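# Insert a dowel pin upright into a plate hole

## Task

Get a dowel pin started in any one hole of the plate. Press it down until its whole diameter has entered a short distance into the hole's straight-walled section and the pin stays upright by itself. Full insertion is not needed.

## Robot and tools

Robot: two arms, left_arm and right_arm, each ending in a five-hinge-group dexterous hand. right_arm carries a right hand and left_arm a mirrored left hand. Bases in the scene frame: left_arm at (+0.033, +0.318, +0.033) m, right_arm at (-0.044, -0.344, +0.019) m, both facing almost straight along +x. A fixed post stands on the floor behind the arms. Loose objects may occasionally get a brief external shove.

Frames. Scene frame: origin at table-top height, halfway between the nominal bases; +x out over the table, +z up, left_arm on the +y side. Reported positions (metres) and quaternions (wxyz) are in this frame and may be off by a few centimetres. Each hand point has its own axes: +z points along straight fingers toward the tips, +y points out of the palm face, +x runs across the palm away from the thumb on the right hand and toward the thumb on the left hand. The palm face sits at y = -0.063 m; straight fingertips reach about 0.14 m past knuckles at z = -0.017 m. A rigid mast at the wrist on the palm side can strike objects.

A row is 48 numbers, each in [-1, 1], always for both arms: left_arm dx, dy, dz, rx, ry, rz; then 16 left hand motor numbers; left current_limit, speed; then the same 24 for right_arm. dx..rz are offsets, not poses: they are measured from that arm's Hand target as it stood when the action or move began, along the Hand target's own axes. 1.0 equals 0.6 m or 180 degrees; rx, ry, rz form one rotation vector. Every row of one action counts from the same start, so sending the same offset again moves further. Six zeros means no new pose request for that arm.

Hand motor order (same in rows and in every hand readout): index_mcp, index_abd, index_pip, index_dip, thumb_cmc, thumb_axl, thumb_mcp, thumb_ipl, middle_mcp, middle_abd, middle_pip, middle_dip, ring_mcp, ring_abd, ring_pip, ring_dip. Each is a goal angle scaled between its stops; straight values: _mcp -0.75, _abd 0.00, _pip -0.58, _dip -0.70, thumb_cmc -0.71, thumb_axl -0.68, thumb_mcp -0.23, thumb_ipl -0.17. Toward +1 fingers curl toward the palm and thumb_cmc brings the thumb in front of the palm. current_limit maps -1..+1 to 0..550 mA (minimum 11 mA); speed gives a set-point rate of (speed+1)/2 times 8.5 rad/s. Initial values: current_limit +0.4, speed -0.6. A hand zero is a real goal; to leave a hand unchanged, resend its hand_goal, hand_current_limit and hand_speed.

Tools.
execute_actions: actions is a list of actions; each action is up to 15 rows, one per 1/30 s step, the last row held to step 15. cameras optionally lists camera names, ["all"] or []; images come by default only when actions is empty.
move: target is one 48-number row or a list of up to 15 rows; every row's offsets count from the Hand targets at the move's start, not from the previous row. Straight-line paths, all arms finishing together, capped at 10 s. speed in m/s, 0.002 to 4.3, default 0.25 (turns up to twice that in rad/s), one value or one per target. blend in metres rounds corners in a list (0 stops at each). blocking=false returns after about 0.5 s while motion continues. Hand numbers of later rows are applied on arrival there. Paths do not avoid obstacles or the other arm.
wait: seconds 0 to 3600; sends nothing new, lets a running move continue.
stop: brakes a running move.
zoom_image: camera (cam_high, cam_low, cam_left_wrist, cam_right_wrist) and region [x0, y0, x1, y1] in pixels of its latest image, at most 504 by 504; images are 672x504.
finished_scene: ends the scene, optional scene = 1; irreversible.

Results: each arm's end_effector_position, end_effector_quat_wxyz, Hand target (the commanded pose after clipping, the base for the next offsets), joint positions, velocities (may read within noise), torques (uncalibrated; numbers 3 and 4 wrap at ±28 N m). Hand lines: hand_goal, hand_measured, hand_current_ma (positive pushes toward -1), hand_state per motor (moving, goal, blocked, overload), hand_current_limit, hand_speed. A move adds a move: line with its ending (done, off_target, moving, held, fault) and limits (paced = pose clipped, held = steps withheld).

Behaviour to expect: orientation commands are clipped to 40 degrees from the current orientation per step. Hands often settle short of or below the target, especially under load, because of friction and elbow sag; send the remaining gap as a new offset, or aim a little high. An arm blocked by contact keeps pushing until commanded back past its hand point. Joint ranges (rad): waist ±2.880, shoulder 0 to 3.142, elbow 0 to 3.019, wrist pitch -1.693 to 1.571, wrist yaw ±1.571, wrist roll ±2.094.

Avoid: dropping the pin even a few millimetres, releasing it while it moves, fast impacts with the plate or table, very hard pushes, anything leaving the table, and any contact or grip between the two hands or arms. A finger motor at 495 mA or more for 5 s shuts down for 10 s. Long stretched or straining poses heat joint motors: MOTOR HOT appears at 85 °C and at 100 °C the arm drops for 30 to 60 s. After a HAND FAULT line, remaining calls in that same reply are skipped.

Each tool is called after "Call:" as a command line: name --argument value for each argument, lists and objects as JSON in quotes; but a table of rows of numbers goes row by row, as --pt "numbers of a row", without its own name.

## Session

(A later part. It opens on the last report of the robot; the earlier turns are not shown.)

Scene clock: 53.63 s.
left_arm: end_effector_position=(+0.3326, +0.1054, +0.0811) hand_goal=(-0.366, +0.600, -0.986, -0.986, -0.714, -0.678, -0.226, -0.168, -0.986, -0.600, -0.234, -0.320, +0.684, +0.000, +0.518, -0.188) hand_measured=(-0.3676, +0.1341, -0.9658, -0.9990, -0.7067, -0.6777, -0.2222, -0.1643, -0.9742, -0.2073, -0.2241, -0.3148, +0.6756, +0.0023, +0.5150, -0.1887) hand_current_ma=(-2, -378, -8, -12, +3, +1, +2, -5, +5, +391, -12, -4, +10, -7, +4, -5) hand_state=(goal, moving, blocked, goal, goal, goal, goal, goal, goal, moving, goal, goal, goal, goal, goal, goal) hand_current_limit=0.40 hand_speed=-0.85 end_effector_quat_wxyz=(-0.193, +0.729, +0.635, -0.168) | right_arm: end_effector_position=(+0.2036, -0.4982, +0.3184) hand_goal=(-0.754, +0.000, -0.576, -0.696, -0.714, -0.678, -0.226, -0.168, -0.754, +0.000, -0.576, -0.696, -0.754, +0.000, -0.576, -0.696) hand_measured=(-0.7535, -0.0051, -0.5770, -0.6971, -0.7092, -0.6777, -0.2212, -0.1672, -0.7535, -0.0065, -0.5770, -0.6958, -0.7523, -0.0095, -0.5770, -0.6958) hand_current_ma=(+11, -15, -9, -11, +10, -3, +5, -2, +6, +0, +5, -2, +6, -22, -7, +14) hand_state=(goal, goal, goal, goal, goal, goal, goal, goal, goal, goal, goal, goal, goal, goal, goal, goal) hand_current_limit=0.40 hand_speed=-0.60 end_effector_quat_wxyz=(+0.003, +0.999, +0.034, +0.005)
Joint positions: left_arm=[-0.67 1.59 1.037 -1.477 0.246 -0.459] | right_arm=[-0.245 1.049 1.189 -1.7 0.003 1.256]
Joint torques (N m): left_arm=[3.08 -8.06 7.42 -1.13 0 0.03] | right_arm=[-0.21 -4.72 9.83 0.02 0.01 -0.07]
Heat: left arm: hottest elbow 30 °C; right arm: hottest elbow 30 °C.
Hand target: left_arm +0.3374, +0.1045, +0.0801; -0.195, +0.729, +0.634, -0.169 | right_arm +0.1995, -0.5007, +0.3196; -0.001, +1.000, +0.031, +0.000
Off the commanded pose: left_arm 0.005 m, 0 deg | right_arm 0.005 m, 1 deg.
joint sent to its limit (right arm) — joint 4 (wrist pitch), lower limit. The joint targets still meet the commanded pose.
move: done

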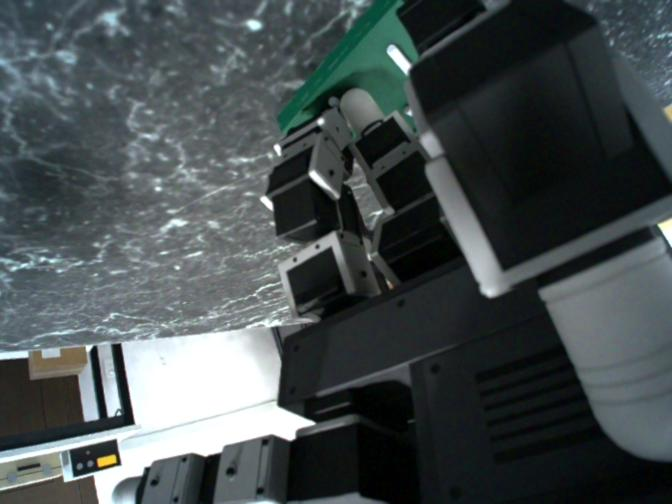

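Call:
move --target '[0,-0.0166,-0.0289,0,0,0,-0.366,0.6,-0.985,-0.986,-0.714,-0.678,-0.226,-0.168,-0.986,-0.6,-0.234,-0.319,0.685,0,0.518,-0.188,0.4,-0.85,0,0,0,0,0,0,-0.754,0,-0.576,-0.696,-0.714,-0.678,-0.226,-0.168,-0.754,0,-0.576,-0.696,-0.754,0,-0.576,-0.696,0.4,-0.6]' --speed '[0.03]' --cameras '["cam_left_wrist","cam_low"]'

Call:
zoom_image --camera "cam_left_wrist" --region '[300, 60, 400, 135]'

Call:
zoom_image --camera "cam_low" --region '[170, 170, 250, 230]'

Scene clock: 54.93 s.
left_arm: end_effector_position=(+0.3229, +0.1128, +0.0840) hand_goal=(-0.366, +0.600, -0.986, -0.986, -0.714, -0.678, -0.226, -0.168, -0.986, -0.600, -0.234, -0.320, +0.684, +0.000, +0.518, -0.188) hand_measured=(-0.3676, +0.1356, -0.9645, -0.9977, -0.7067, -0.6777, -0.2222, -0.1643, -0.9730, -0.2087, -0.2254, -0.3148, +0.6744, +0.0008, +0.5150, -0.1874) hand_current_ma=(-2, -387, -3, +0, +5, +1, +5, +2, +12, +387, -7, -3, +13, -11, -1, -2) hand_state=(goal, blocked, blocked, goal, goal, goal, goal, goal, goal, blocked, goal, goal, goal, goal, goal, goal) hand_current_limit=0.40 hand_speed=-0.85 end_effector_quat_wxyz=(-0.215, +0.723, +0.634, -0.172) | right_arm: end_effector_position=(+0.2036, -0.4982, +0.3184) hand_goal=(-0.754, +0.000, -0.576, -0.696, -0.714, -0.678, -0.226, -0.168, -0.754, +0.000, -0.576, -0.696, -0.754, +0.000, -0.576, -0.696) hand_measured=(-0.7535, -0.0051, -0.5770, -0.6958, -0.7079, -0.6777, -0.2212, -0.1672, -0.7535, -0.0080, -0.5770, -0.6971, -0.7535, -0.0080, -0.5770, -0.6971) hand_current_ma=(+5, -12, -3, -3, +5, -12, +6, +0, +8, +1, +4, -5, +4, -22, +2, +5) hand_state=(goal, goal, goal, goal, goal, goal, goal, goal, goal, goal, goal, goal, goal, goal, goal, goal) hand_current_limit=0.40 hand_speed=-0.60 end_effector_quat_wxyz=(+0.003, +0.999, +0.034, +0.005)
Joint positions: left_arm=[-0.67 1.59 1.037 -1.524 0.246 -0.459] | right_arm=[-0.245 1.049 1.189 -1.7 0.003 1.256]
Joint torques (N m): left_arm=[3.19 -10.29 9.24 -1.58 -0.02 0.02] | right_arm=[-1.26 -4.25 10.02 -0.13 0.02 -0.07]
Heat: left arm: hottest elbow 30 °C; right arm: hottest elbow 30 °C.
Hand target: left_arm +0.3374, +0.1044, +0.1001; -0.195, +0.729, +0.634, -0.169 | right_arm +0.1995, -0.5007, +0.3196; -0.001, +1.000, +0.031, +0.000
Off the commanded pose: left_arm 0.023 m, 2 deg | right_arm 0.005 m, 1 deg.
joint sent to its limit (right arm) — joint 4 (wrist pitch), lower limit. The joint targets still meet the commanded pose.
move: off_target (left_arm)
Images, in order (width x height): cam_low 672x504, cam_left_wrist 672x504.

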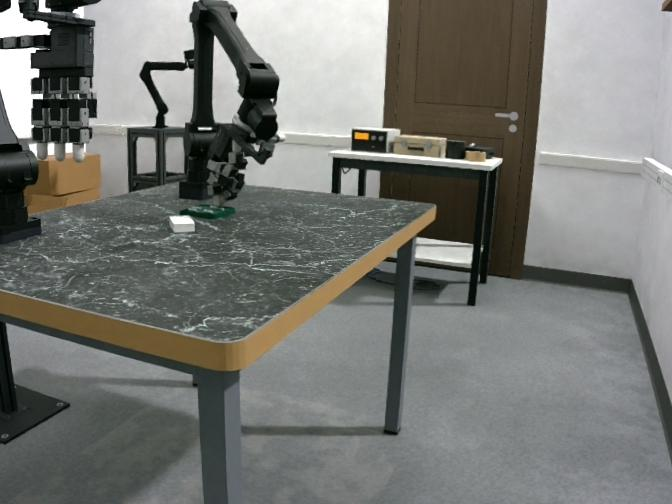

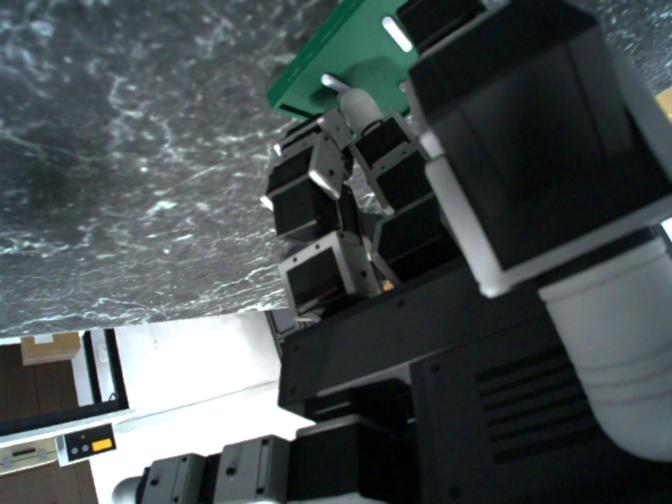

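Scaled by 5.040 from the camera's image (finer frame: 960x720).

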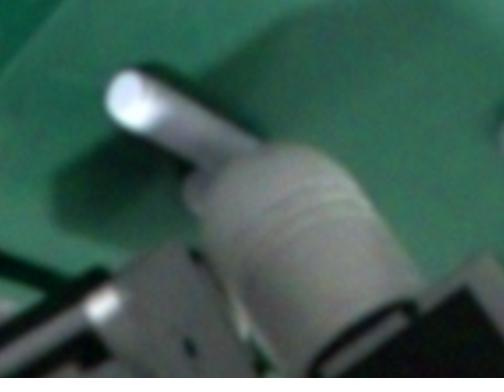

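Scaled by 6.300 from the camera's image (finer frame: 960x720).

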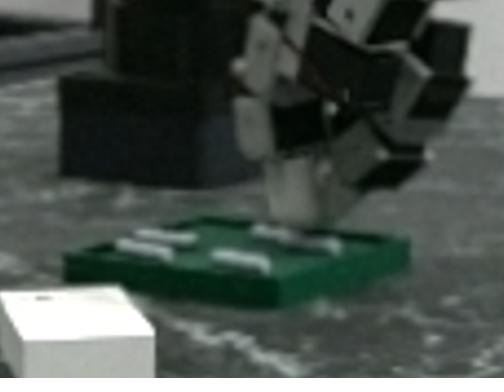

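Call:
move --target '[0,-0.0415,-0.0722,0,0,0,-0.366,0.084,-0.985,-0.986,-0.714,-0.678,-0.226,-0.168,-0.986,-0.085,-0.234,-0.319,0.685,0,0.518,-0.188,0.4,-0.6,0,0,0,0,0,0,-0.754,0,-0.576,-0.696,-0.714,-0.678,-0.226,-0.168,-0.754,0,-0.576,-0.696,-0.754,0,-0.576,-0.696,0.4,-0.6]' --speed '[0.06]' --cameras '["cam_left_wrist","cam_low"]'

Call:
zoom_image --camera "cam_left_wrist" --region '[260, 0, 440, 135]'

Call:
zoom_image --camera "cam_low" --region '[170, 170, 250, 230]'

Scene clock: 56.67 s.
left_arm: end_effector_position=(+0.3243, +0.1117, +0.1328) hand_goal=(-0.366, +0.084, -0.986, -0.986, -0.714, -0.678, -0.226, -0.168, -0.986, -0.086, -0.234, -0.320, +0.684, +0.000, +0.518, -0.188) hand_measured=(-0.3591, +0.0858, -0.9632, -0.9863, -0.7067, -0.6767, -0.2222, -0.1633, -0.9730, -0.0813, -0.2254, -0.3161, +0.6756, +0.0023, +0.5150, -0.1887) hand_current_ma=(-7, +2, -4, -5, -4, +9, +6, +6, +12, +3, -7, -7, +12, -10, -5, +0) hand_state=(goal, goal, blocked, goal, goal, goal, goal, goal, goal, goal, goal, goal, goal, goal, goal, goal) hand_current_limit=0.40 hand_speed=-0.60 end_effector_quat_wxyz=(-0.216, +0.722, +0.634, -0.172) | right_arm: end_effector_position=(+0.2036, -0.4982, +0.3184) hand_goal=(-0.754, +0.000, -0.576, -0.696, -0.714, -0.678, -0.226, -0.168, -0.754, +0.000, -0.576, -0.696, -0.754, +0.000, -0.576, -0.696) hand_measured=(-0.7523, -0.0065, -0.5770, -0.6958, -0.7079, -0.6767, -0.2212, -0.1672, -0.7535, -0.0065, -0.5757, -0.6958, -0.7535, -0.0080, -0.5770, -0.6971) hand_current_ma=(+7, -15, -9, -9, +7, -15, +5, -6, +15, +1, +2, -5, +2, -15, +1, +10) hand_state=(goal, goal, goal, goal, goal, goal, goal, goal, goal, goal, goal, goal, goal, goal, goal, goal) hand_current_limit=0.40 hand_speed=-0.60 end_effector_quat_wxyz=(+0.003, +0.999, +0.034, +0.005)
Joint positions: left_arm=[-0.67 1.532 1.112 -1.659 0.246 -0.459] | right_arm=[-0.245 1.049 1.189 -1.7 0.003 1.256]
Joint torques (N m): left_arm=[3.25 -9.88 9.88 -1.5 0 0.02] | right_arm=[-0.32 -4.01 9.83 -0.14 -0.03 -0.1]
Heat: left arm: hottest elbow 30 °C; right arm: hottest elbow 30 °C.
Hand target: left_arm +0.3375, +0.1043, +0.1500; -0.195, +0.729, +0.634, -0.169 | right_arm +0.1995, -0.5007, +0.3196; -0.001, +1.000, +0.031, +0.000
Off the commanded pose: left_arm 0.023 m, 2 deg | right_arm 0.005 m, 1 deg.
joint sent to its limit (right arm) — joint 4 (wrist pitch), lower limit. The joint targets still meet the commanded pose.
move: off_target (left_arm)
Images, in order (width x height): cam_low 672x504, cam_left_wrist 672x504.

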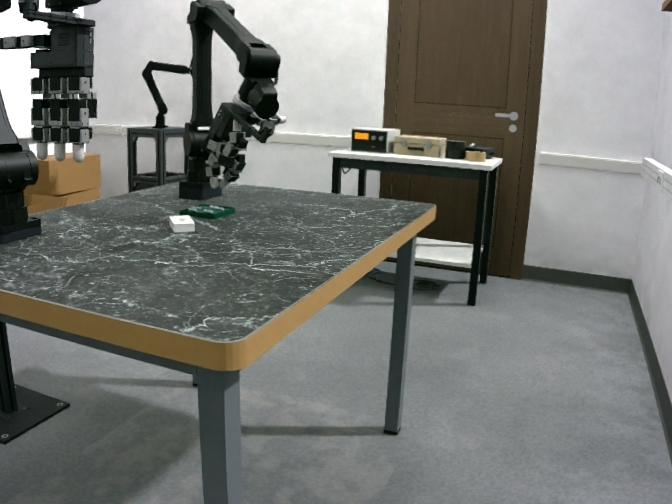

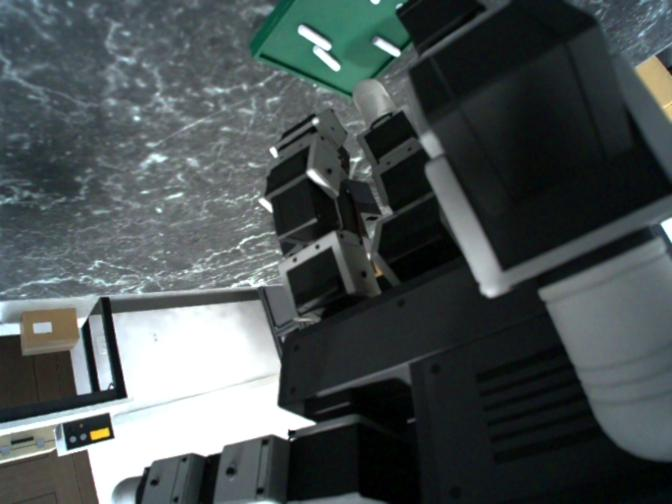

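Scaled by 2.800 from the camera's image (finer frame: 960x720).

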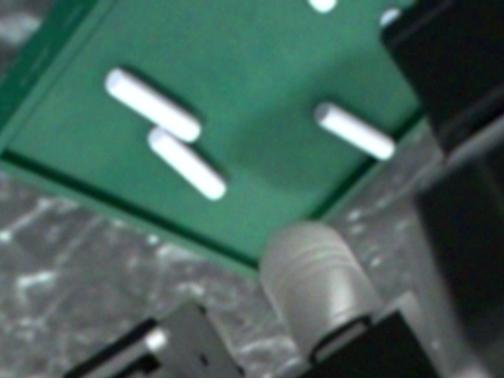

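Scaled by 6.300 from the camera's image (finer frame: 960x720).

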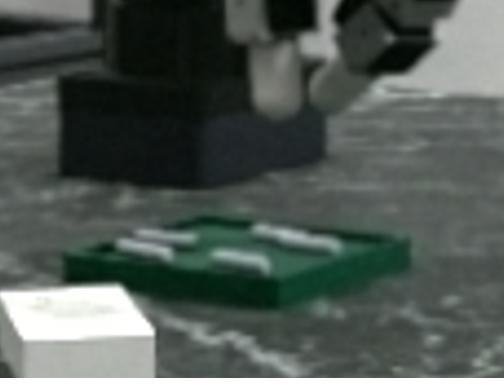

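Call:
move --target '[-0.0876,-0.2548,0.0447,-0.1316,0.1282,0.4807,-0.754,0,-0.576,-0.696,-0.714,-0.678,-0.226,-0.168,-0.754,0,-0.576,-0.696,0.685,0,0.518,-0.188,0.4,-0.6,0,0,0,0,0,0,-0.754,0,-0.576,-0.696,-0.714,-0.678,-0.226,-0.168,-0.754,0,-0.576,-0.696,-0.754,0,-0.576,-0.696,0.4,-0.6]' --speed '[0.2]' --cameras '["cam_left_wrist","cam_low","cam_high"]'

Scene clock: 64.70 s.
left_arm: end_effector_position=(+0.1883, +0.0740, +0.2034) hand_goal=(-0.754, +0.000, -0.576, -0.696, -0.714, -0.678, -0.226, -0.168, -0.754, +0.000, -0.576, -0.696, +0.684, +0.000, +0.518, -0.188) hand_measured=(-0.7438, -0.0021, -0.5744, -0.6958, -0.7079, -0.6777, -0.2212, -0.1633, -0.7450, -0.0036, -0.5705, -0.6971, +0.6756, +0.0023, +0.5150, -0.1887) hand_current_ma=(+0, +4, -9, -8, +3, +5, +10, +0, +8, +1, -11, +1, +10, -7, +2, -9) hand_state=(goal, goal, goal, goal, goal, goal, goal, goal, goal, goal, goal, goal, goal, goal, goal, goal) hand_current_limit=0.40 hand_speed=-0.60 end_effector_quat_wxyz=(-0.005, +0.999, -0.050, -0.004) | right_arm: end_effector_position=(+0.2036, -0.4982, +0.3184) hand_goal=(-0.754, +0.000, -0.576, -0.696, -0.714, -0.678, -0.226, -0.168, -0.754, +0.000, -0.576, -0.696, -0.754, +0.000, -0.576, -0.696) hand_measured=(-0.7535, -0.0065, -0.5770, -0.6958, -0.7079, -0.6777, -0.2212, -0.1672, -0.7523, -0.0080, -0.5770, -0.6958, -0.7535, -0.0080, -0.5757, -0.6958) hand_current_ma=(+11, +1, -8, -2, +4, +2, +4, -11, +17, -1, +7, -3, +8, -16, -3, +8) hand_state=(goal, goal, goal, goal, goal, goal, goal, goal, goal, goal, goal, goal, goal, goal, goal, goal) hand_current_limit=0.40 hand_speed=-0.60 end_effector_quat_wxyz=(+0.003, +0.999, +0.034, +0.005)
Joint positions: left_arm=[-0.854 0.889 0.762 -1.457 -0.002 0.833] | right_arm=[-0.245 1.049 1.189 -1.7 0.003 1.256]
Joint torques (N m): left_arm=[2.26 -2.08 7.75 0.91 0.04 0.1] | right_arm=[-0.62 -4.19 10.03 -0.16 0.01 -0.07]
Heat: left arm: hottest elbow 30 °C; right arm: hottest elbow 30 °C.
Hand target: left_arm +0.1860, +0.0723, +0.2032; +0.000, +0.998, -0.058, +0.000 | right_arm +0.1995, -0.5007, +0.3196; -0.001, +1.000, +0.031, +0.000
Off the commanded pose: left_arm 0.003 m, 1 deg | right_arm 0.005 m, 1 deg.
joint sent to its limit (right arm) — joint 4 (wrist pitch), lower limit. The joint targets still meet the commanded pose.
move: done
Images, in order (width x height): cam_high 672x504, cam_low 672x504, cam_left_wrist 672x504.

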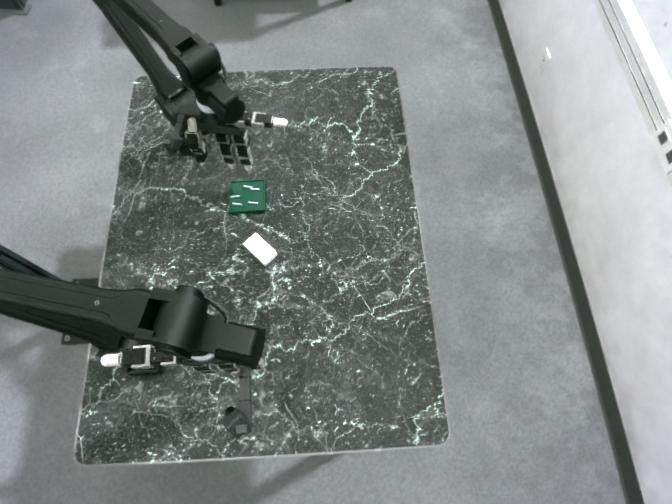

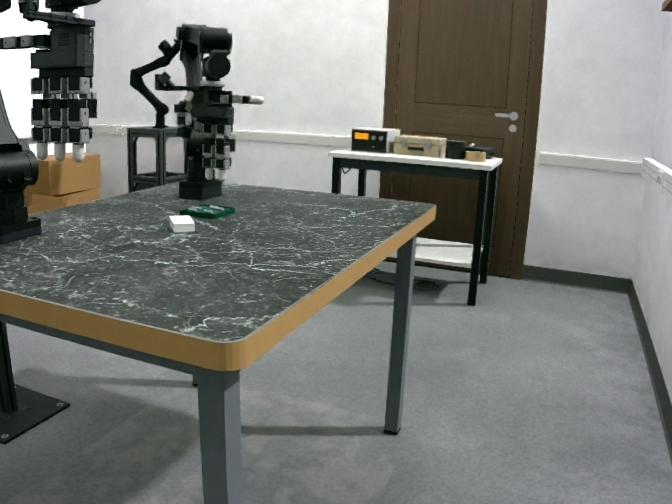

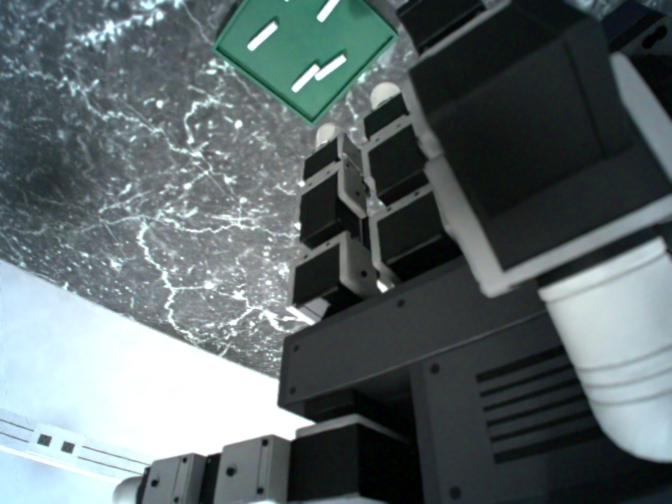

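Call:
zoom_image --camera "cam_left_wrist" --region '[200, 0, 420, 165]'

Call:
zoom_image --camera "cam_high" --region '[215, 165, 299, 228]'

Scaled by 2.291 from the camera's image (finer frame: 960x720).

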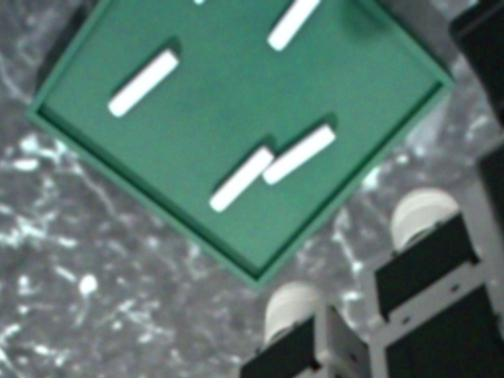

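Scaled by 6.000 from the camera's image (finer frame: 960x720).

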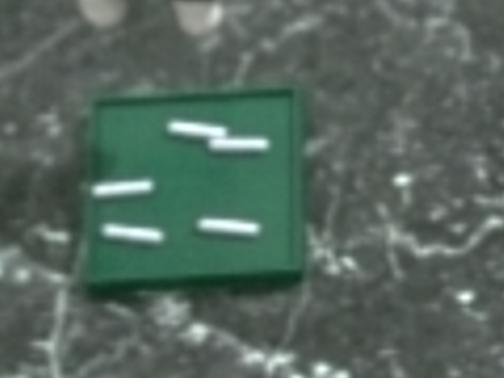

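Call:
move --target '[0.0192,0.0242,0.0683,0,0,0,-0.754,0,-0.576,-0.696,-0.714,-0.678,-0.226,-0.168,-0.754,0,0.299,-0.696,0.685,0,0.518,-0.188,0.4,-0.6,0,0,0,0,0,0,-0.754,0,-0.576,-0.696,-0.714,-0.678,-0.226,-0.168,-0.754,0,-0.576,-0.696,-0.754,0,-0.576,-0.696,0.4,-0.6]' --speed '[0.1]' --cameras '["cam_left_wrist","cam_low","cam_high"]'

Call:
zoom_image --camera "cam_left_wrist" --region '[200, 0, 420, 165]'

Call:
zoom_image --camera "cam_high" --region '[200, 150, 320, 240]'

Call:
zoom_image --camera "cam_low" --region '[170, 170, 250, 230]'

Scene clock: 66.70 s.
left_arm: end_effector_position=(+0.1970, +0.0591, +0.1659) hand_goal=(-0.754, +0.000, -0.576, -0.696, -0.714, -0.678, -0.226, -0.168, -0.754, +0.000, +0.298, -0.696, +0.684, +0.000, +0.518, -0.188) hand_measured=(-0.7450, -0.0021, -0.5731, -0.6958, -0.7154, -0.6777, -0.2222, -0.1643, -0.7571, -0.0036, +0.2917, -0.7009, +0.6744, +0.0008, +0.5150, -0.1887) hand_current_ma=(-7, +8, -11, -8, +3, +4, +7, +0, +5, +3, -8, -1, +9, -4, +5, -8) hand_state=(goal, goal, goal, goal, goal, goal, goal, goal, goal, goal, goal, goal, goal, goal, goal, goal) hand_current_limit=0.40 hand_speed=-0.60 end_effector_quat_wxyz=(+0.000, +0.998, -0.056, +0.001) | right_arm: end_effector_position=(+0.2036, -0.4982, +0.3184) hand_goal=(-0.754, +0.000, -0.576, -0.696, -0.714, -0.678, -0.226, -0.168, -0.754, +0.000, -0.576, -0.696, -0.754, +0.000, -0.576, -0.696) hand_measured=(-0.7535, -0.0065, -0.5757, -0.6958, -0.7079, -0.6777, -0.2212, -0.1681, -0.7535, -0.0080, -0.5782, -0.6971, -0.7523, -0.0080, -0.5770, -0.6971) hand_current_ma=(+10, -9, -8, -1, +5, -6, +3, -11, +6, -1, -1, -17, +2, -16, +4, +11) hand_state=(goal, goal, goal, goal, goal, goal, goal, goal, goal, goal, goal, goal, goal, goal, goal, goal) hand_current_limit=0.40 hand_speed=-0.60 end_effector_quat_wxyz=(+0.003, +0.999, +0.034, +0.005)
Joint positions: left_arm=[-0.865 0.959 0.697 -1.308 -0.002 0.834] | right_arm=[-0.245 1.049 1.189 -1.7 0.003 1.256]
Joint torques (N m): left_arm=[2.08 -1.55 7.64 0.95 0.05 -0.07] | right_arm=[-0.15 -4.42 9.96 -0.1 0.05 -0.07]
Heat: left arm: hottest elbow 30 °C; right arm: hottest elbow 30 °C.
Hand target: left_arm +0.1957, +0.0567, +0.1621; +0.000, +0.998, -0.058, +0.000 | right_arm +0.1995, -0.5007, +0.3196; -0.001, +1.000, +0.031, +0.000
Off the commanded pose: left_arm 0.005 m, 0 deg | right_arm 0.005 m, 1 deg.
joint sent to its limit (right arm) — joint 4 (wrist pitch), lower limit. The joint targets still meet the commanded pose.
move: done
Images, in order (width x height): cam_high 672x504, cam_low 672x504, cam_left_wrist 672x504.

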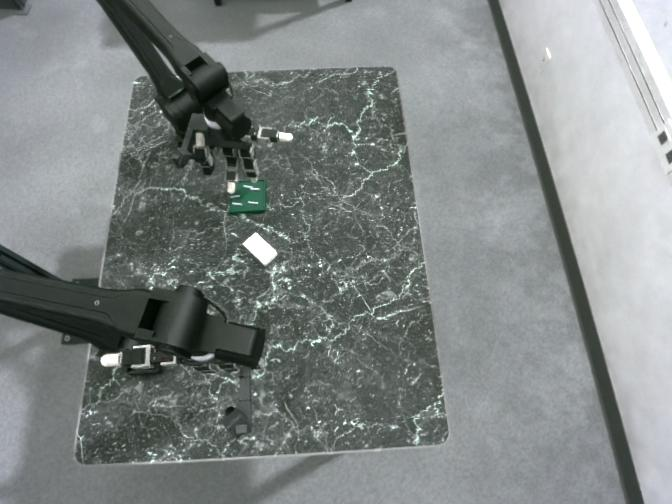

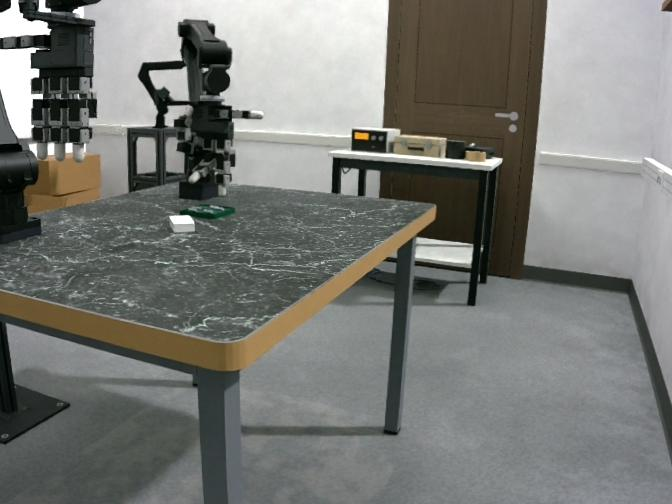

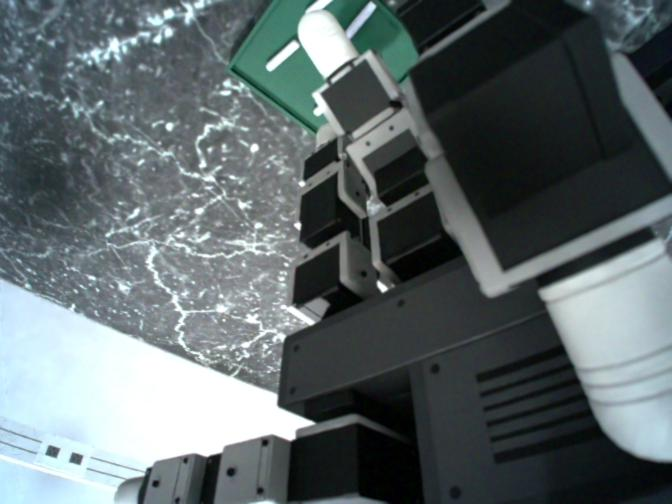

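Scaled by 2.291 from the camera's image (finer frame: 960x720).

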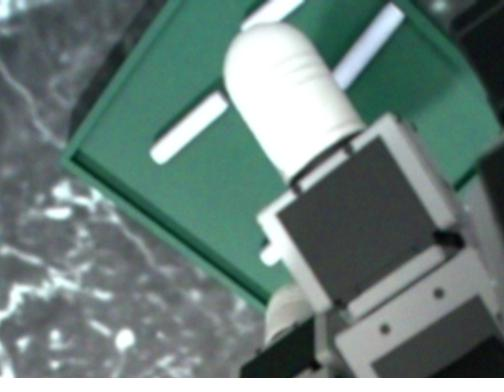

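Scaled by 4.200 from the camera's image (finer frame: 960x720).

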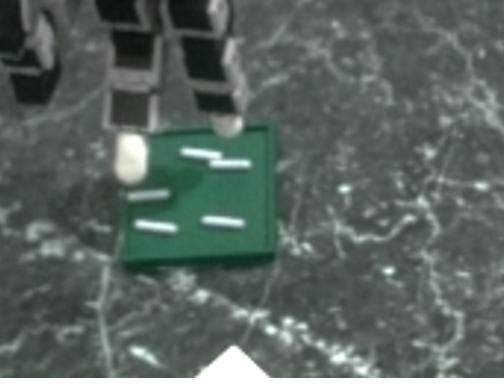

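Scaled by 6.300 from the camera's image (finer frame: 960x720).

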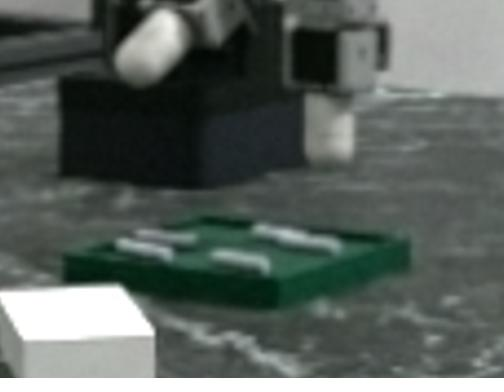

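Call:
move --target '[0.0032,0.0131,0.0333,0,0,0,-0.754,0,-0.576,-0.696,-0.714,-0.678,-0.226,-0.168,-0.98,0,-0.98,-0.98,0.685,0,0.518,-0.188,0.4,-0.6,0,0,0,0,0,0,-0.754,0,-0.576,-0.696,-0.714,-0.678,-0.226,-0.168,-0.754,0,-0.576,-0.696,-0.754,0,-0.576,-0.696,0.4,-0.6]' --speed '[0.06]' --cameras '["cam_left_wrist","cam_low","cam_high"]'

Call:
zoom_image --camera "cam_left_wrist" --region '[240, 30, 400, 150]'

Call:
zoom_image --camera "cam_high" --region '[215, 165, 299, 228]'

Call:
zoom_image --camera "cam_low" --region '[170, 170, 250, 230]'

Scene clock: 68.80 s.
left_arm: end_effector_position=(+0.1979, +0.0505, +0.1465) hand_goal=(-0.754, +0.000, -0.576, -0.696, -0.714, -0.678, -0.226, -0.168, -0.980, +0.000, -0.980, -0.980, +0.684, +0.000, +0.518, -0.188) hand_measured=(-0.7462, -0.0021, -0.5744, -0.6958, -0.7192, -0.6767, -0.2222, -0.1643, -0.9766, -0.0036, -0.9722, -0.9786, +0.6756, +0.0008, +0.5150, -0.1887) hand_current_ma=(-2, +3, -10, +1, +1, -3, +12, -3, +8, +4, -14, -1, +6, -10, +5, -2) hand_state=(goal, goal, goal, goal, goal, goal, goal, goal, goal, goal, goal, goal, goal, goal, goal, goal) hand_current_limit=0.40 hand_speed=-0.60 end_effector_quat_wxyz=(+0.000, +0.998, -0.058, +0.001) | right_arm: end_effector_position=(+0.2036, -0.4982, +0.3184) hand_goal=(-0.754, +0.000, -0.576, -0.696, -0.714, -0.678, -0.226, -0.168, -0.754, +0.000, -0.576, -0.696, -0.754, +0.000, -0.576, -0.696) hand_measured=(-0.7523, -0.0065, -0.5782, -0.6958, -0.7079, -0.6767, -0.2212, -0.1681, -0.7523, -0.0080, -0.5770, -0.6958, -0.7535, -0.0095, -0.5770, -0.6958) hand_current_ma=(+12, -6, -3, -3, +2, -8, +19, -7, +7, +3, -4, -10, +1, -21, +0, -1) hand_state=(goal, goal, goal, goal, goal, goal, goal, goal, goal, goal, goal, goal, goal, goal, goal, goal) hand_current_limit=0.40 hand_speed=-0.60 end_effector_quat_wxyz=(+0.003, +0.999, +0.034, +0.005)
Joint positions: left_arm=[-0.884 1.002 0.668 -1.235 -0.001 0.82] | right_arm=[-0.245 1.049 1.189 -1.7 0.003 1.256]
Joint torques (N m): left_arm=[2.08 -1.79 7.43 0.92 0.01 -0.13] | right_arm=[-0.97 -4.19 9.92 -0.1 -0.02 -0.05]
Heat: left arm: hottest elbow 31 °C; right arm: hottest elbow 29 °C.
Hand target: left_arm +0.1966, +0.0486, +0.1422; +0.000, +0.998, -0.058, +0.000 | right_arm +0.1995, -0.5007, +0.3196; -0.001, +1.000, +0.031, +0.000
Off the commanded pose: left_arm 0.005 m, 0 deg | right_arm 0.005 m, 1 deg.
joint sent to its limit (right arm) — joint 4 (wrist pitch), lower limit. The joint targets still meet the commanded pose.
move: done
Images, in order (width x height): cam_high 672x504, cam_low 672x504, cam_left_wrist 672x504.

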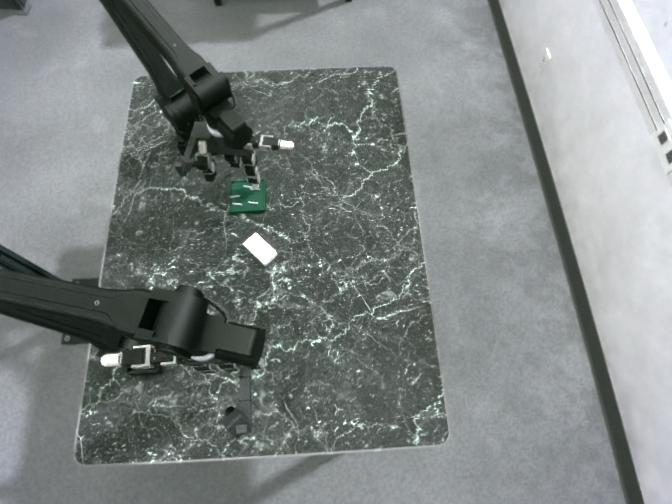

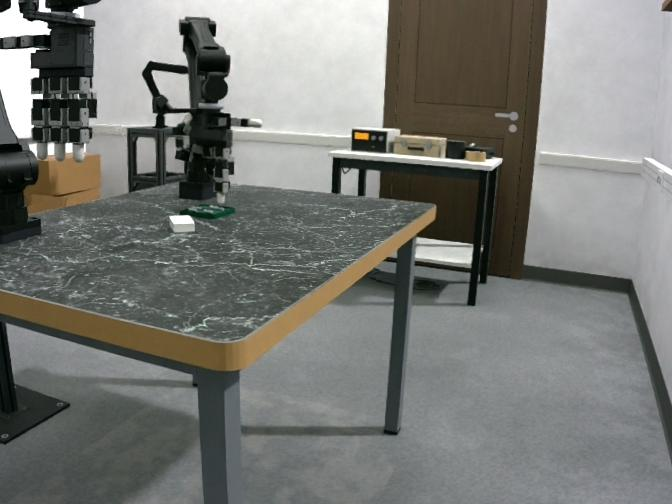

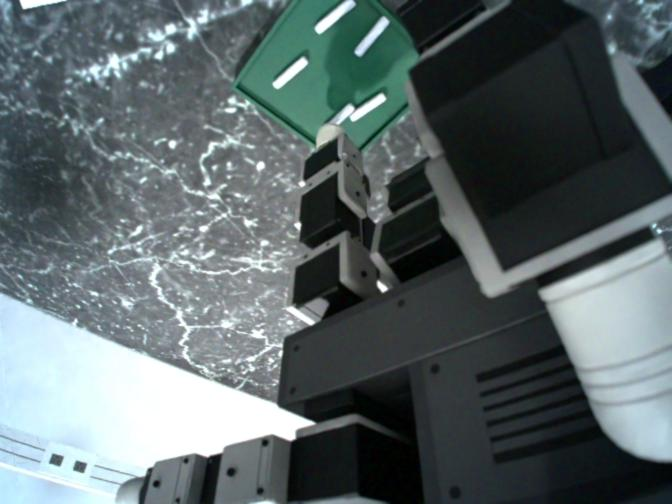

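Scaled by 3.150 from the camera's image (finer frame: 960x720).

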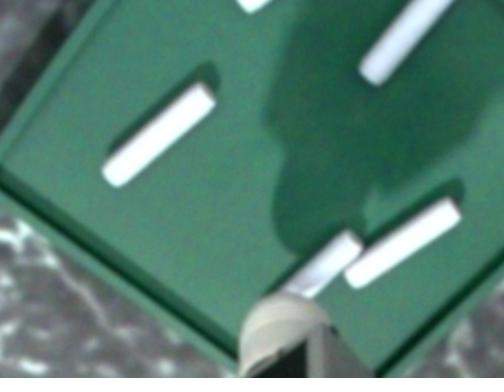

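Scaled by 6.000 from the camera's image (finer frame: 960x720).

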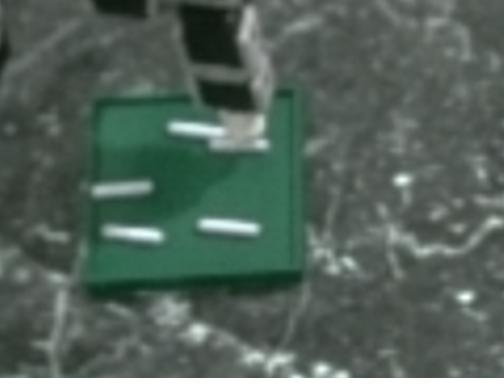

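Scaled by 6.300 from the camera's image (finer frame: 960x720).

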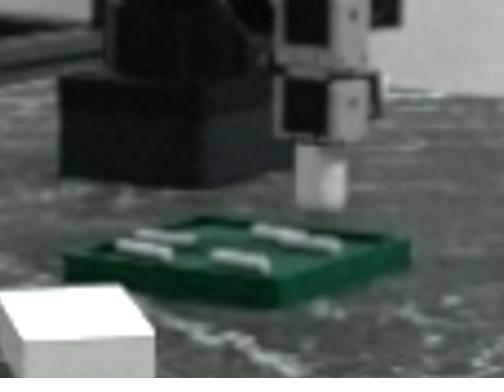

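Call:
move --pt "0.002 0.0023 0.0142 0 0 0 -0.754 0 -0.576 -0.696 -0.714 -0.678 -0.226 -0.168 -0.98 0 -0.98 -0.98 0.685 0 0.518 -0.188 0.4 -0.6 0 0 0 0 0 0 -0.754 0 -0.576 -0.696 -0.714 -0.678 -0.226 -0.168 -0.754 0 -0.576 -0.696 -0.754 0 -0.576 -0.696 0.4 -0.6" --pt "0.0068 0.0453 0.0142 0 0 0 -0.754 0 -0.576 -0.696 -0.714 -0.678 -0.226 -0.168 -0.98 0 -0.98 -0.98 0.685 0 0.518 -0.188 0.4 -0.6 0 0 0 0 0 0 -0.754 0 -0.576 -0.696 -0.714 -0.678 -0.226 -0.168 -0.754 0 -0.576 -0.696 -0.754 0 -0.576 -0.696 0.4 -0.6" --speed '[0.03]' --cameras '["cam_left_wrist","cam_low","cam_high"]'

Call:
zoom_image --camera "cam_left_wrist" --region '[240, 30, 400, 150]'

Call:
zoom_image --camera "cam_high" --region '[215, 165, 299, 228]'

speed must be one number or one for each of the 2 targets, got a list of 1; nothing of the call was run

Scaled by 3.150 from the camera's image (finer frame: 960x720).

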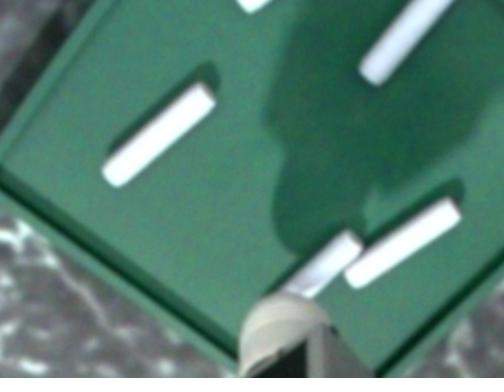

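Scaled by 6.000 from the camera's image (finer frame: 960x720).

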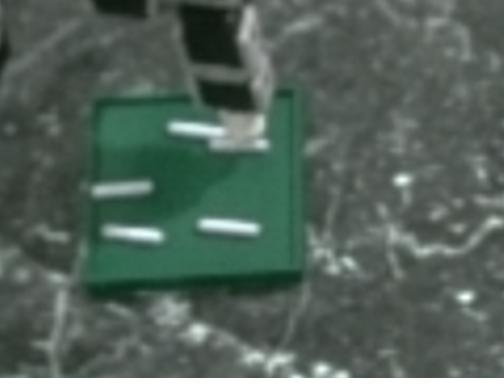

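Call:
move --target '[0.002,0.0023,0.0142,0,0,0,-0.754,0,-0.576,-0.696,-0.714,-0.678,-0.226,-0.168,-0.98,0,-0.98,-0.98,0.685,0,0.518,-0.188,0.4,-0.6,0,0,0,0,0,0,-0.754,0,-0.576,-0.696,-0.714,-0.678,-0.226,-0.168,-0.754,0,-0.576,-0.696,-0.754,0,-0.576,-0.696,0.4,-0.6]' --speed 0.03 --cameras '["cam_left_wrist","cam_low","cam_high"]'

Call:
zoom_image --camera "cam_left_wrist" --region '[240, 30, 400, 150]'

Call:
zoom_image --camera "cam_high" --region '[215, 165, 299, 228]'

Call:
zoom_image --camera "cam_low" --region '[170, 170, 250, 230]'

Scene clock: 70.63 s.
left_arm: end_effector_position=(+0.1992, +0.0487, +0.1387) hand_goal=(-0.754, +0.000, -0.576, -0.696, -0.714, -0.678, -0.226, -0.168, -0.980, +0.000, -0.980, -0.980, +0.684, +0.000, +0.518, -0.188) hand_measured=(-0.7462, +0.0066, -0.5731, -0.6894, -0.7192, -0.6777, -0.2222, -0.1633, -0.9766, -0.0036, -0.9722, -0.9774, +0.6756, +0.0008, +0.5163, -0.1874) hand_current_ma=(-1, -7, -6, -9, -3, +1, +4, -6, +10, +11, -10, +2, +2, -2, +4, +1) hand_state=(goal, goal, goal, goal, goal, goal, goal, goal, goal, goal, goal, goal, goal, goal, goal, goal) hand_current_limit=0.40 hand_speed=-0.60 end_effector_quat_wxyz=(+0.001, +0.998, -0.058, +0.002) | right_arm: end_effector_position=(+0.2036, -0.4982, +0.3184) hand_goal=(-0.754, +0.000, -0.576, -0.696, -0.714, -0.678, -0.226, -0.168, -0.754, +0.000, -0.576, -0.696, -0.754, +0.000, -0.576, -0.696) hand_measured=(-0.7535, -0.0051, -0.5770, -0.6958, -0.7092, -0.6777, -0.2212, -0.1672, -0.7535, -0.0080, -0.5770, -0.6958, -0.7523, -0.0080, -0.5770, -0.6958) hand_current_ma=(+14, -7, -17, -11, +4, -3, +12, -11, +5, +7, +3, -10, +4, -19, -4, +5) hand_state=(goal, goal, goal, goal, goal, goal, goal, goal, goal, goal, goal, goal, goal, goal, goal, goal) hand_current_limit=0.40 hand_speed=-0.60 end_effector_quat_wxyz=(+0.003, +0.999, +0.034, +0.005)
Joint positions: left_arm=[-0.885 1.017 0.655 -1.204 -0.001 0.819] | right_arm=[-0.245 1.049 1.189 -1.7 0.003 1.256]
Joint torques (N m): left_arm=[2.08 -1.96 7.3 0.92 0.02 -0.14] | right_arm=[-0.97 -4.72 9.98 -0.21 0.01 -0.03]
Heat: left arm: hottest elbow 31 °C; right arm: hottest elbow 29 °C.
Hand target: left_arm +0.1977, +0.0472, +0.1336; +0.000, +0.998, -0.058, +0.000 | right_arm +0.1995, -0.5007, +0.3196; -0.001, +1.000, +0.031, +0.000
Off the commanded pose: left_arm 0.005 m, 0 deg | right_arm 0.005 m, 1 deg.
joint sent to its limit (right arm) — joint 4 (wrist pitch), lower limit. The joint targets still meet the commanded pose.
move: done
Images, in order (width x height): cam_high 672x504, cam_low 672x504, cam_left_wrist 672x504.

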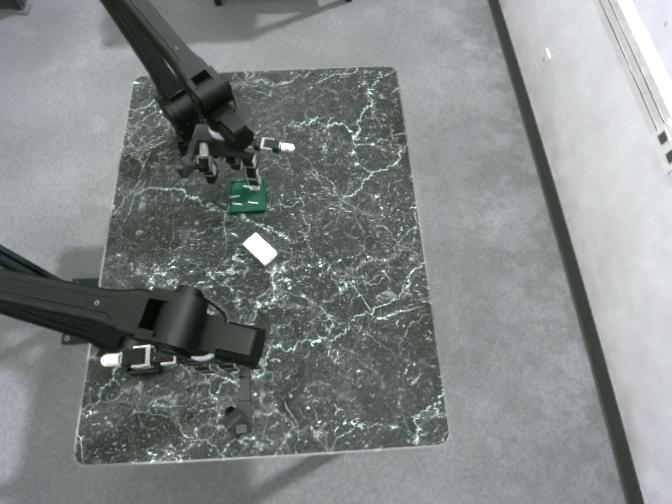

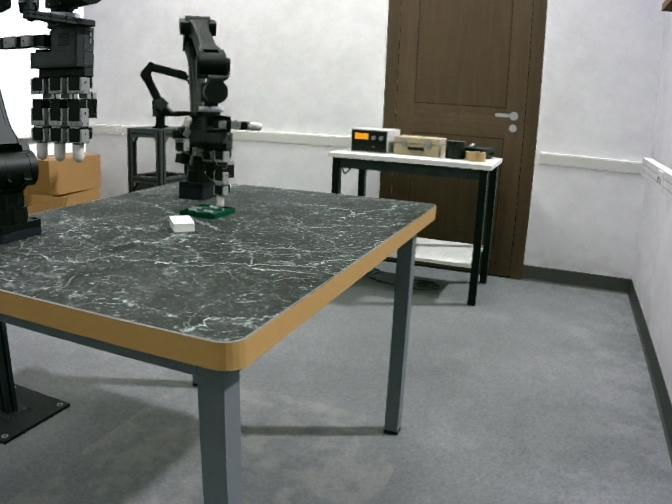

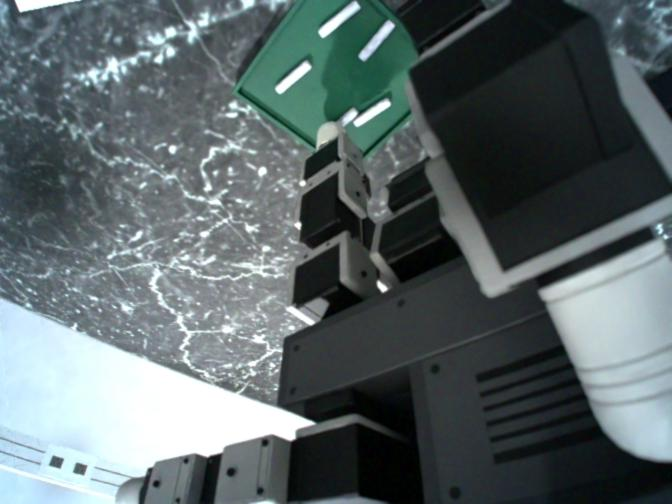

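Scaled by 3.150 from the camera's image (finer frame: 960x720).

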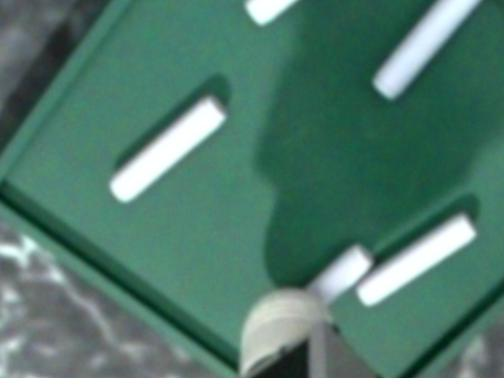

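Scaled by 6.000 from the camera's image (finer frame: 960x720).

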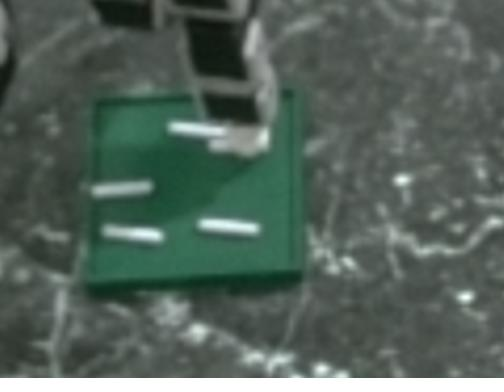

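Scaled by 6.300 from the camera's image (finer frame: 960x720).

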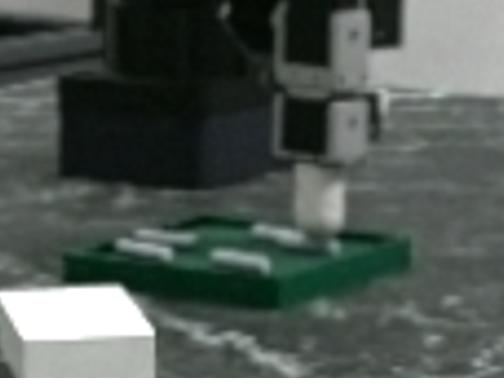

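Call:
move --target '[0.0048,0.043,0.0035,0,0,0,-0.754,0,-0.576,-0.696,-0.714,-0.678,-0.226,-0.168,-0.98,0,-0.98,-0.98,0.685,0,0.518,-0.188,0.4,-0.6,0,0,0,0,0,0,-0.754,0,-0.576,-0.696,-0.714,-0.678,-0.226,-0.168,-0.754,0,-0.576,-0.696,-0.754,0,-0.576,-0.696,0.4,-0.6]' --speed 0.03 --cameras '["cam_left_wrist","cam_low","cam_high"]'

Call:
zoom_image --camera "cam_left_wrist" --region '[240, 30, 400, 150]'

Call:
zoom_image --camera "cam_high" --region '[215, 165, 299, 228]'

Scene clock: 72.27 s.
left_arm: end_effector_position=(+0.1944, +0.0311, +0.1313) hand_goal=(-0.754, +0.000, -0.576, -0.696, -0.714, -0.678, -0.226, -0.168, -0.980, +0.000, -0.980, -0.980, +0.684, +0.000, +0.518, -0.188) hand_measured=(-0.7848, +0.0081, -0.5949, -0.7085, -0.7192, -0.6767, -0.2212, -0.1643, -0.9766, -0.0036, -0.9735, -0.9774, +0.6756, +0.0023, +0.5150, -0.1874) hand_current_ma=(-10, +6, -19, -12, +2, +1, +5, +7, +11, +6, -12, -7, +7, -14, +4, -7) hand_state=(blocked, goal, goal, goal, goal, goal, goal, goal, goal, goal, goal, goal, goal, goal, goal, goal) hand_current_limit=0.40 hand_speed=-0.60 end_effector_quat_wxyz=(-0.003, +0.998, -0.056, +0.000) | right_arm: end_effector_position=(+0.2036, -0.4982, +0.3184) hand_goal=(-0.754, +0.000, -0.576, -0.696, -0.714, -0.678, -0.226, -0.168, -0.754, +0.000, -0.576, -0.696, -0.754, +0.000, -0.576, -0.696) hand_measured=(-0.7523, -0.0065, -0.5770, -0.6958, -0.7079, -0.6777, -0.2212, -0.1672, -0.7535, -0.0065, -0.5770, -0.6958, -0.7535, -0.0095, -0.5770, -0.6958) hand_current_ma=(+12, -7, -9, -4, +0, -11, +3, +1, +8, +5, -1, -6, -2, -12, -7, +15) hand_state=(goal, goal, goal, goal, goal, goal, goal, goal, goal, goal, goal, goal, goal, goal, goal, goal) hand_current_limit=0.40 hand_speed=-0.60 end_effector_quat_wxyz=(+0.003, +0.999, +0.034, +0.005)
Joint positions: left_arm=[-0.948 1.067 0.667 -1.175 -0.003 0.752] | right_arm=[-0.245 1.049 1.189 -1.7 0.003 1.256]
Joint torques (N m): left_arm=[2.02 -0.97 9.07 0.96 0.09 -0.13] | right_arm=[-0.79 -5.01 9.85 -0.14 -0.02 -0.07]
Heat: left arm: hottest elbow 31 °C; right arm: hottest elbow 29 °C.
Hand target: left_arm +0.1975, +0.0212, +0.1315; +0.000, +0.998, -0.058, +0.000 | right_arm +0.1995, -0.5007, +0.3196; -0.001, +1.000, +0.031, +0.000
Off the commanded pose: left_arm 0.010 m, 0 deg | right_arm 0.005 m, 1 deg.
joint sent to its limit (right arm) — joint 4 (wrist pitch), lower limit. The joint targets still meet the commanded pose.
move: done
Images, in order (width x height): cam_high 672x504, cam_low 672x504, cam_left_wrist 672x504.

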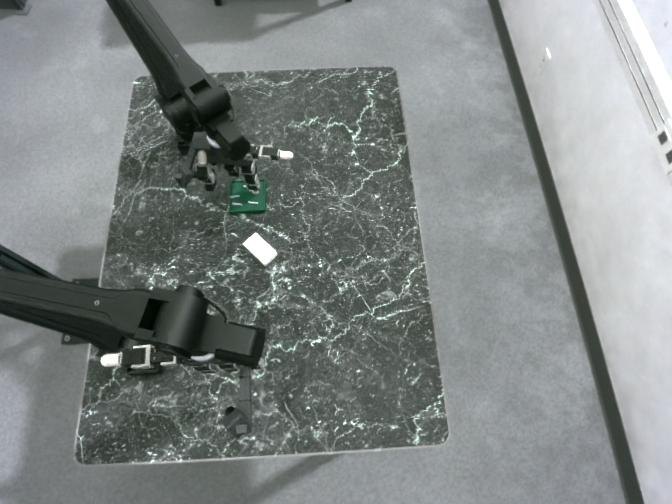

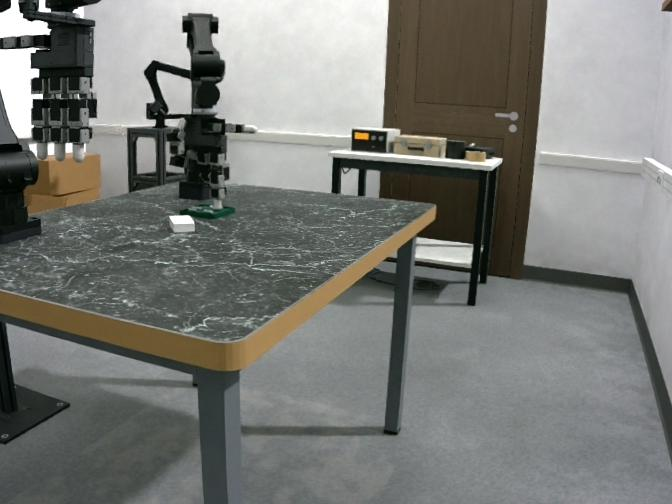

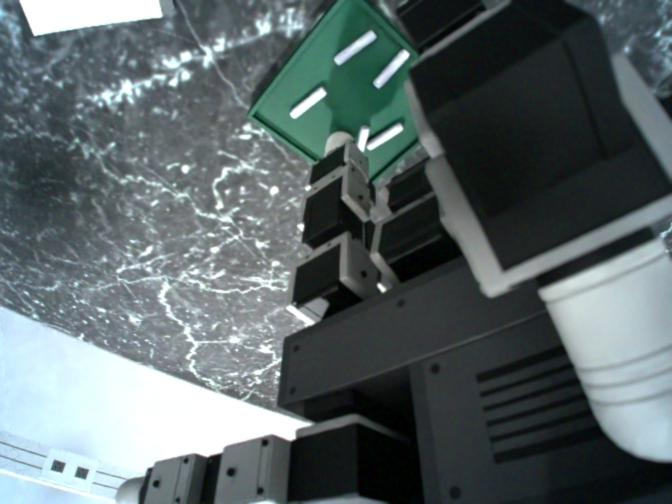

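Scaled by 3.150 from the camera's image (finer frame: 960x720).

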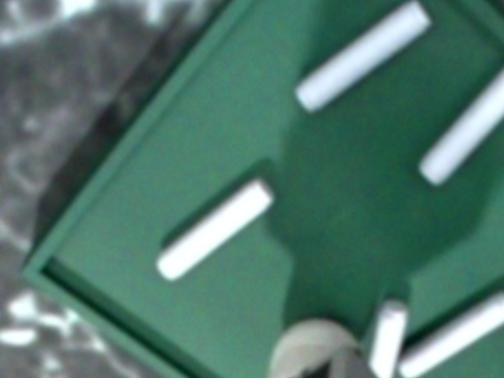

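Scaled by 6.000 from the camera's image (finer frame: 960x720).

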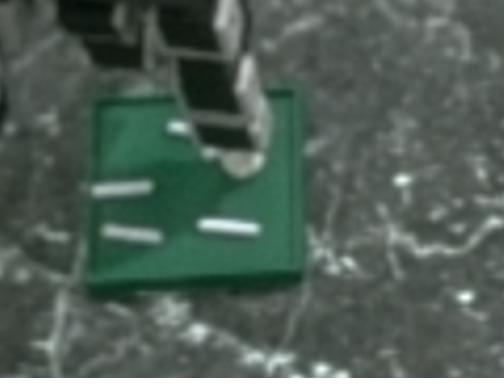

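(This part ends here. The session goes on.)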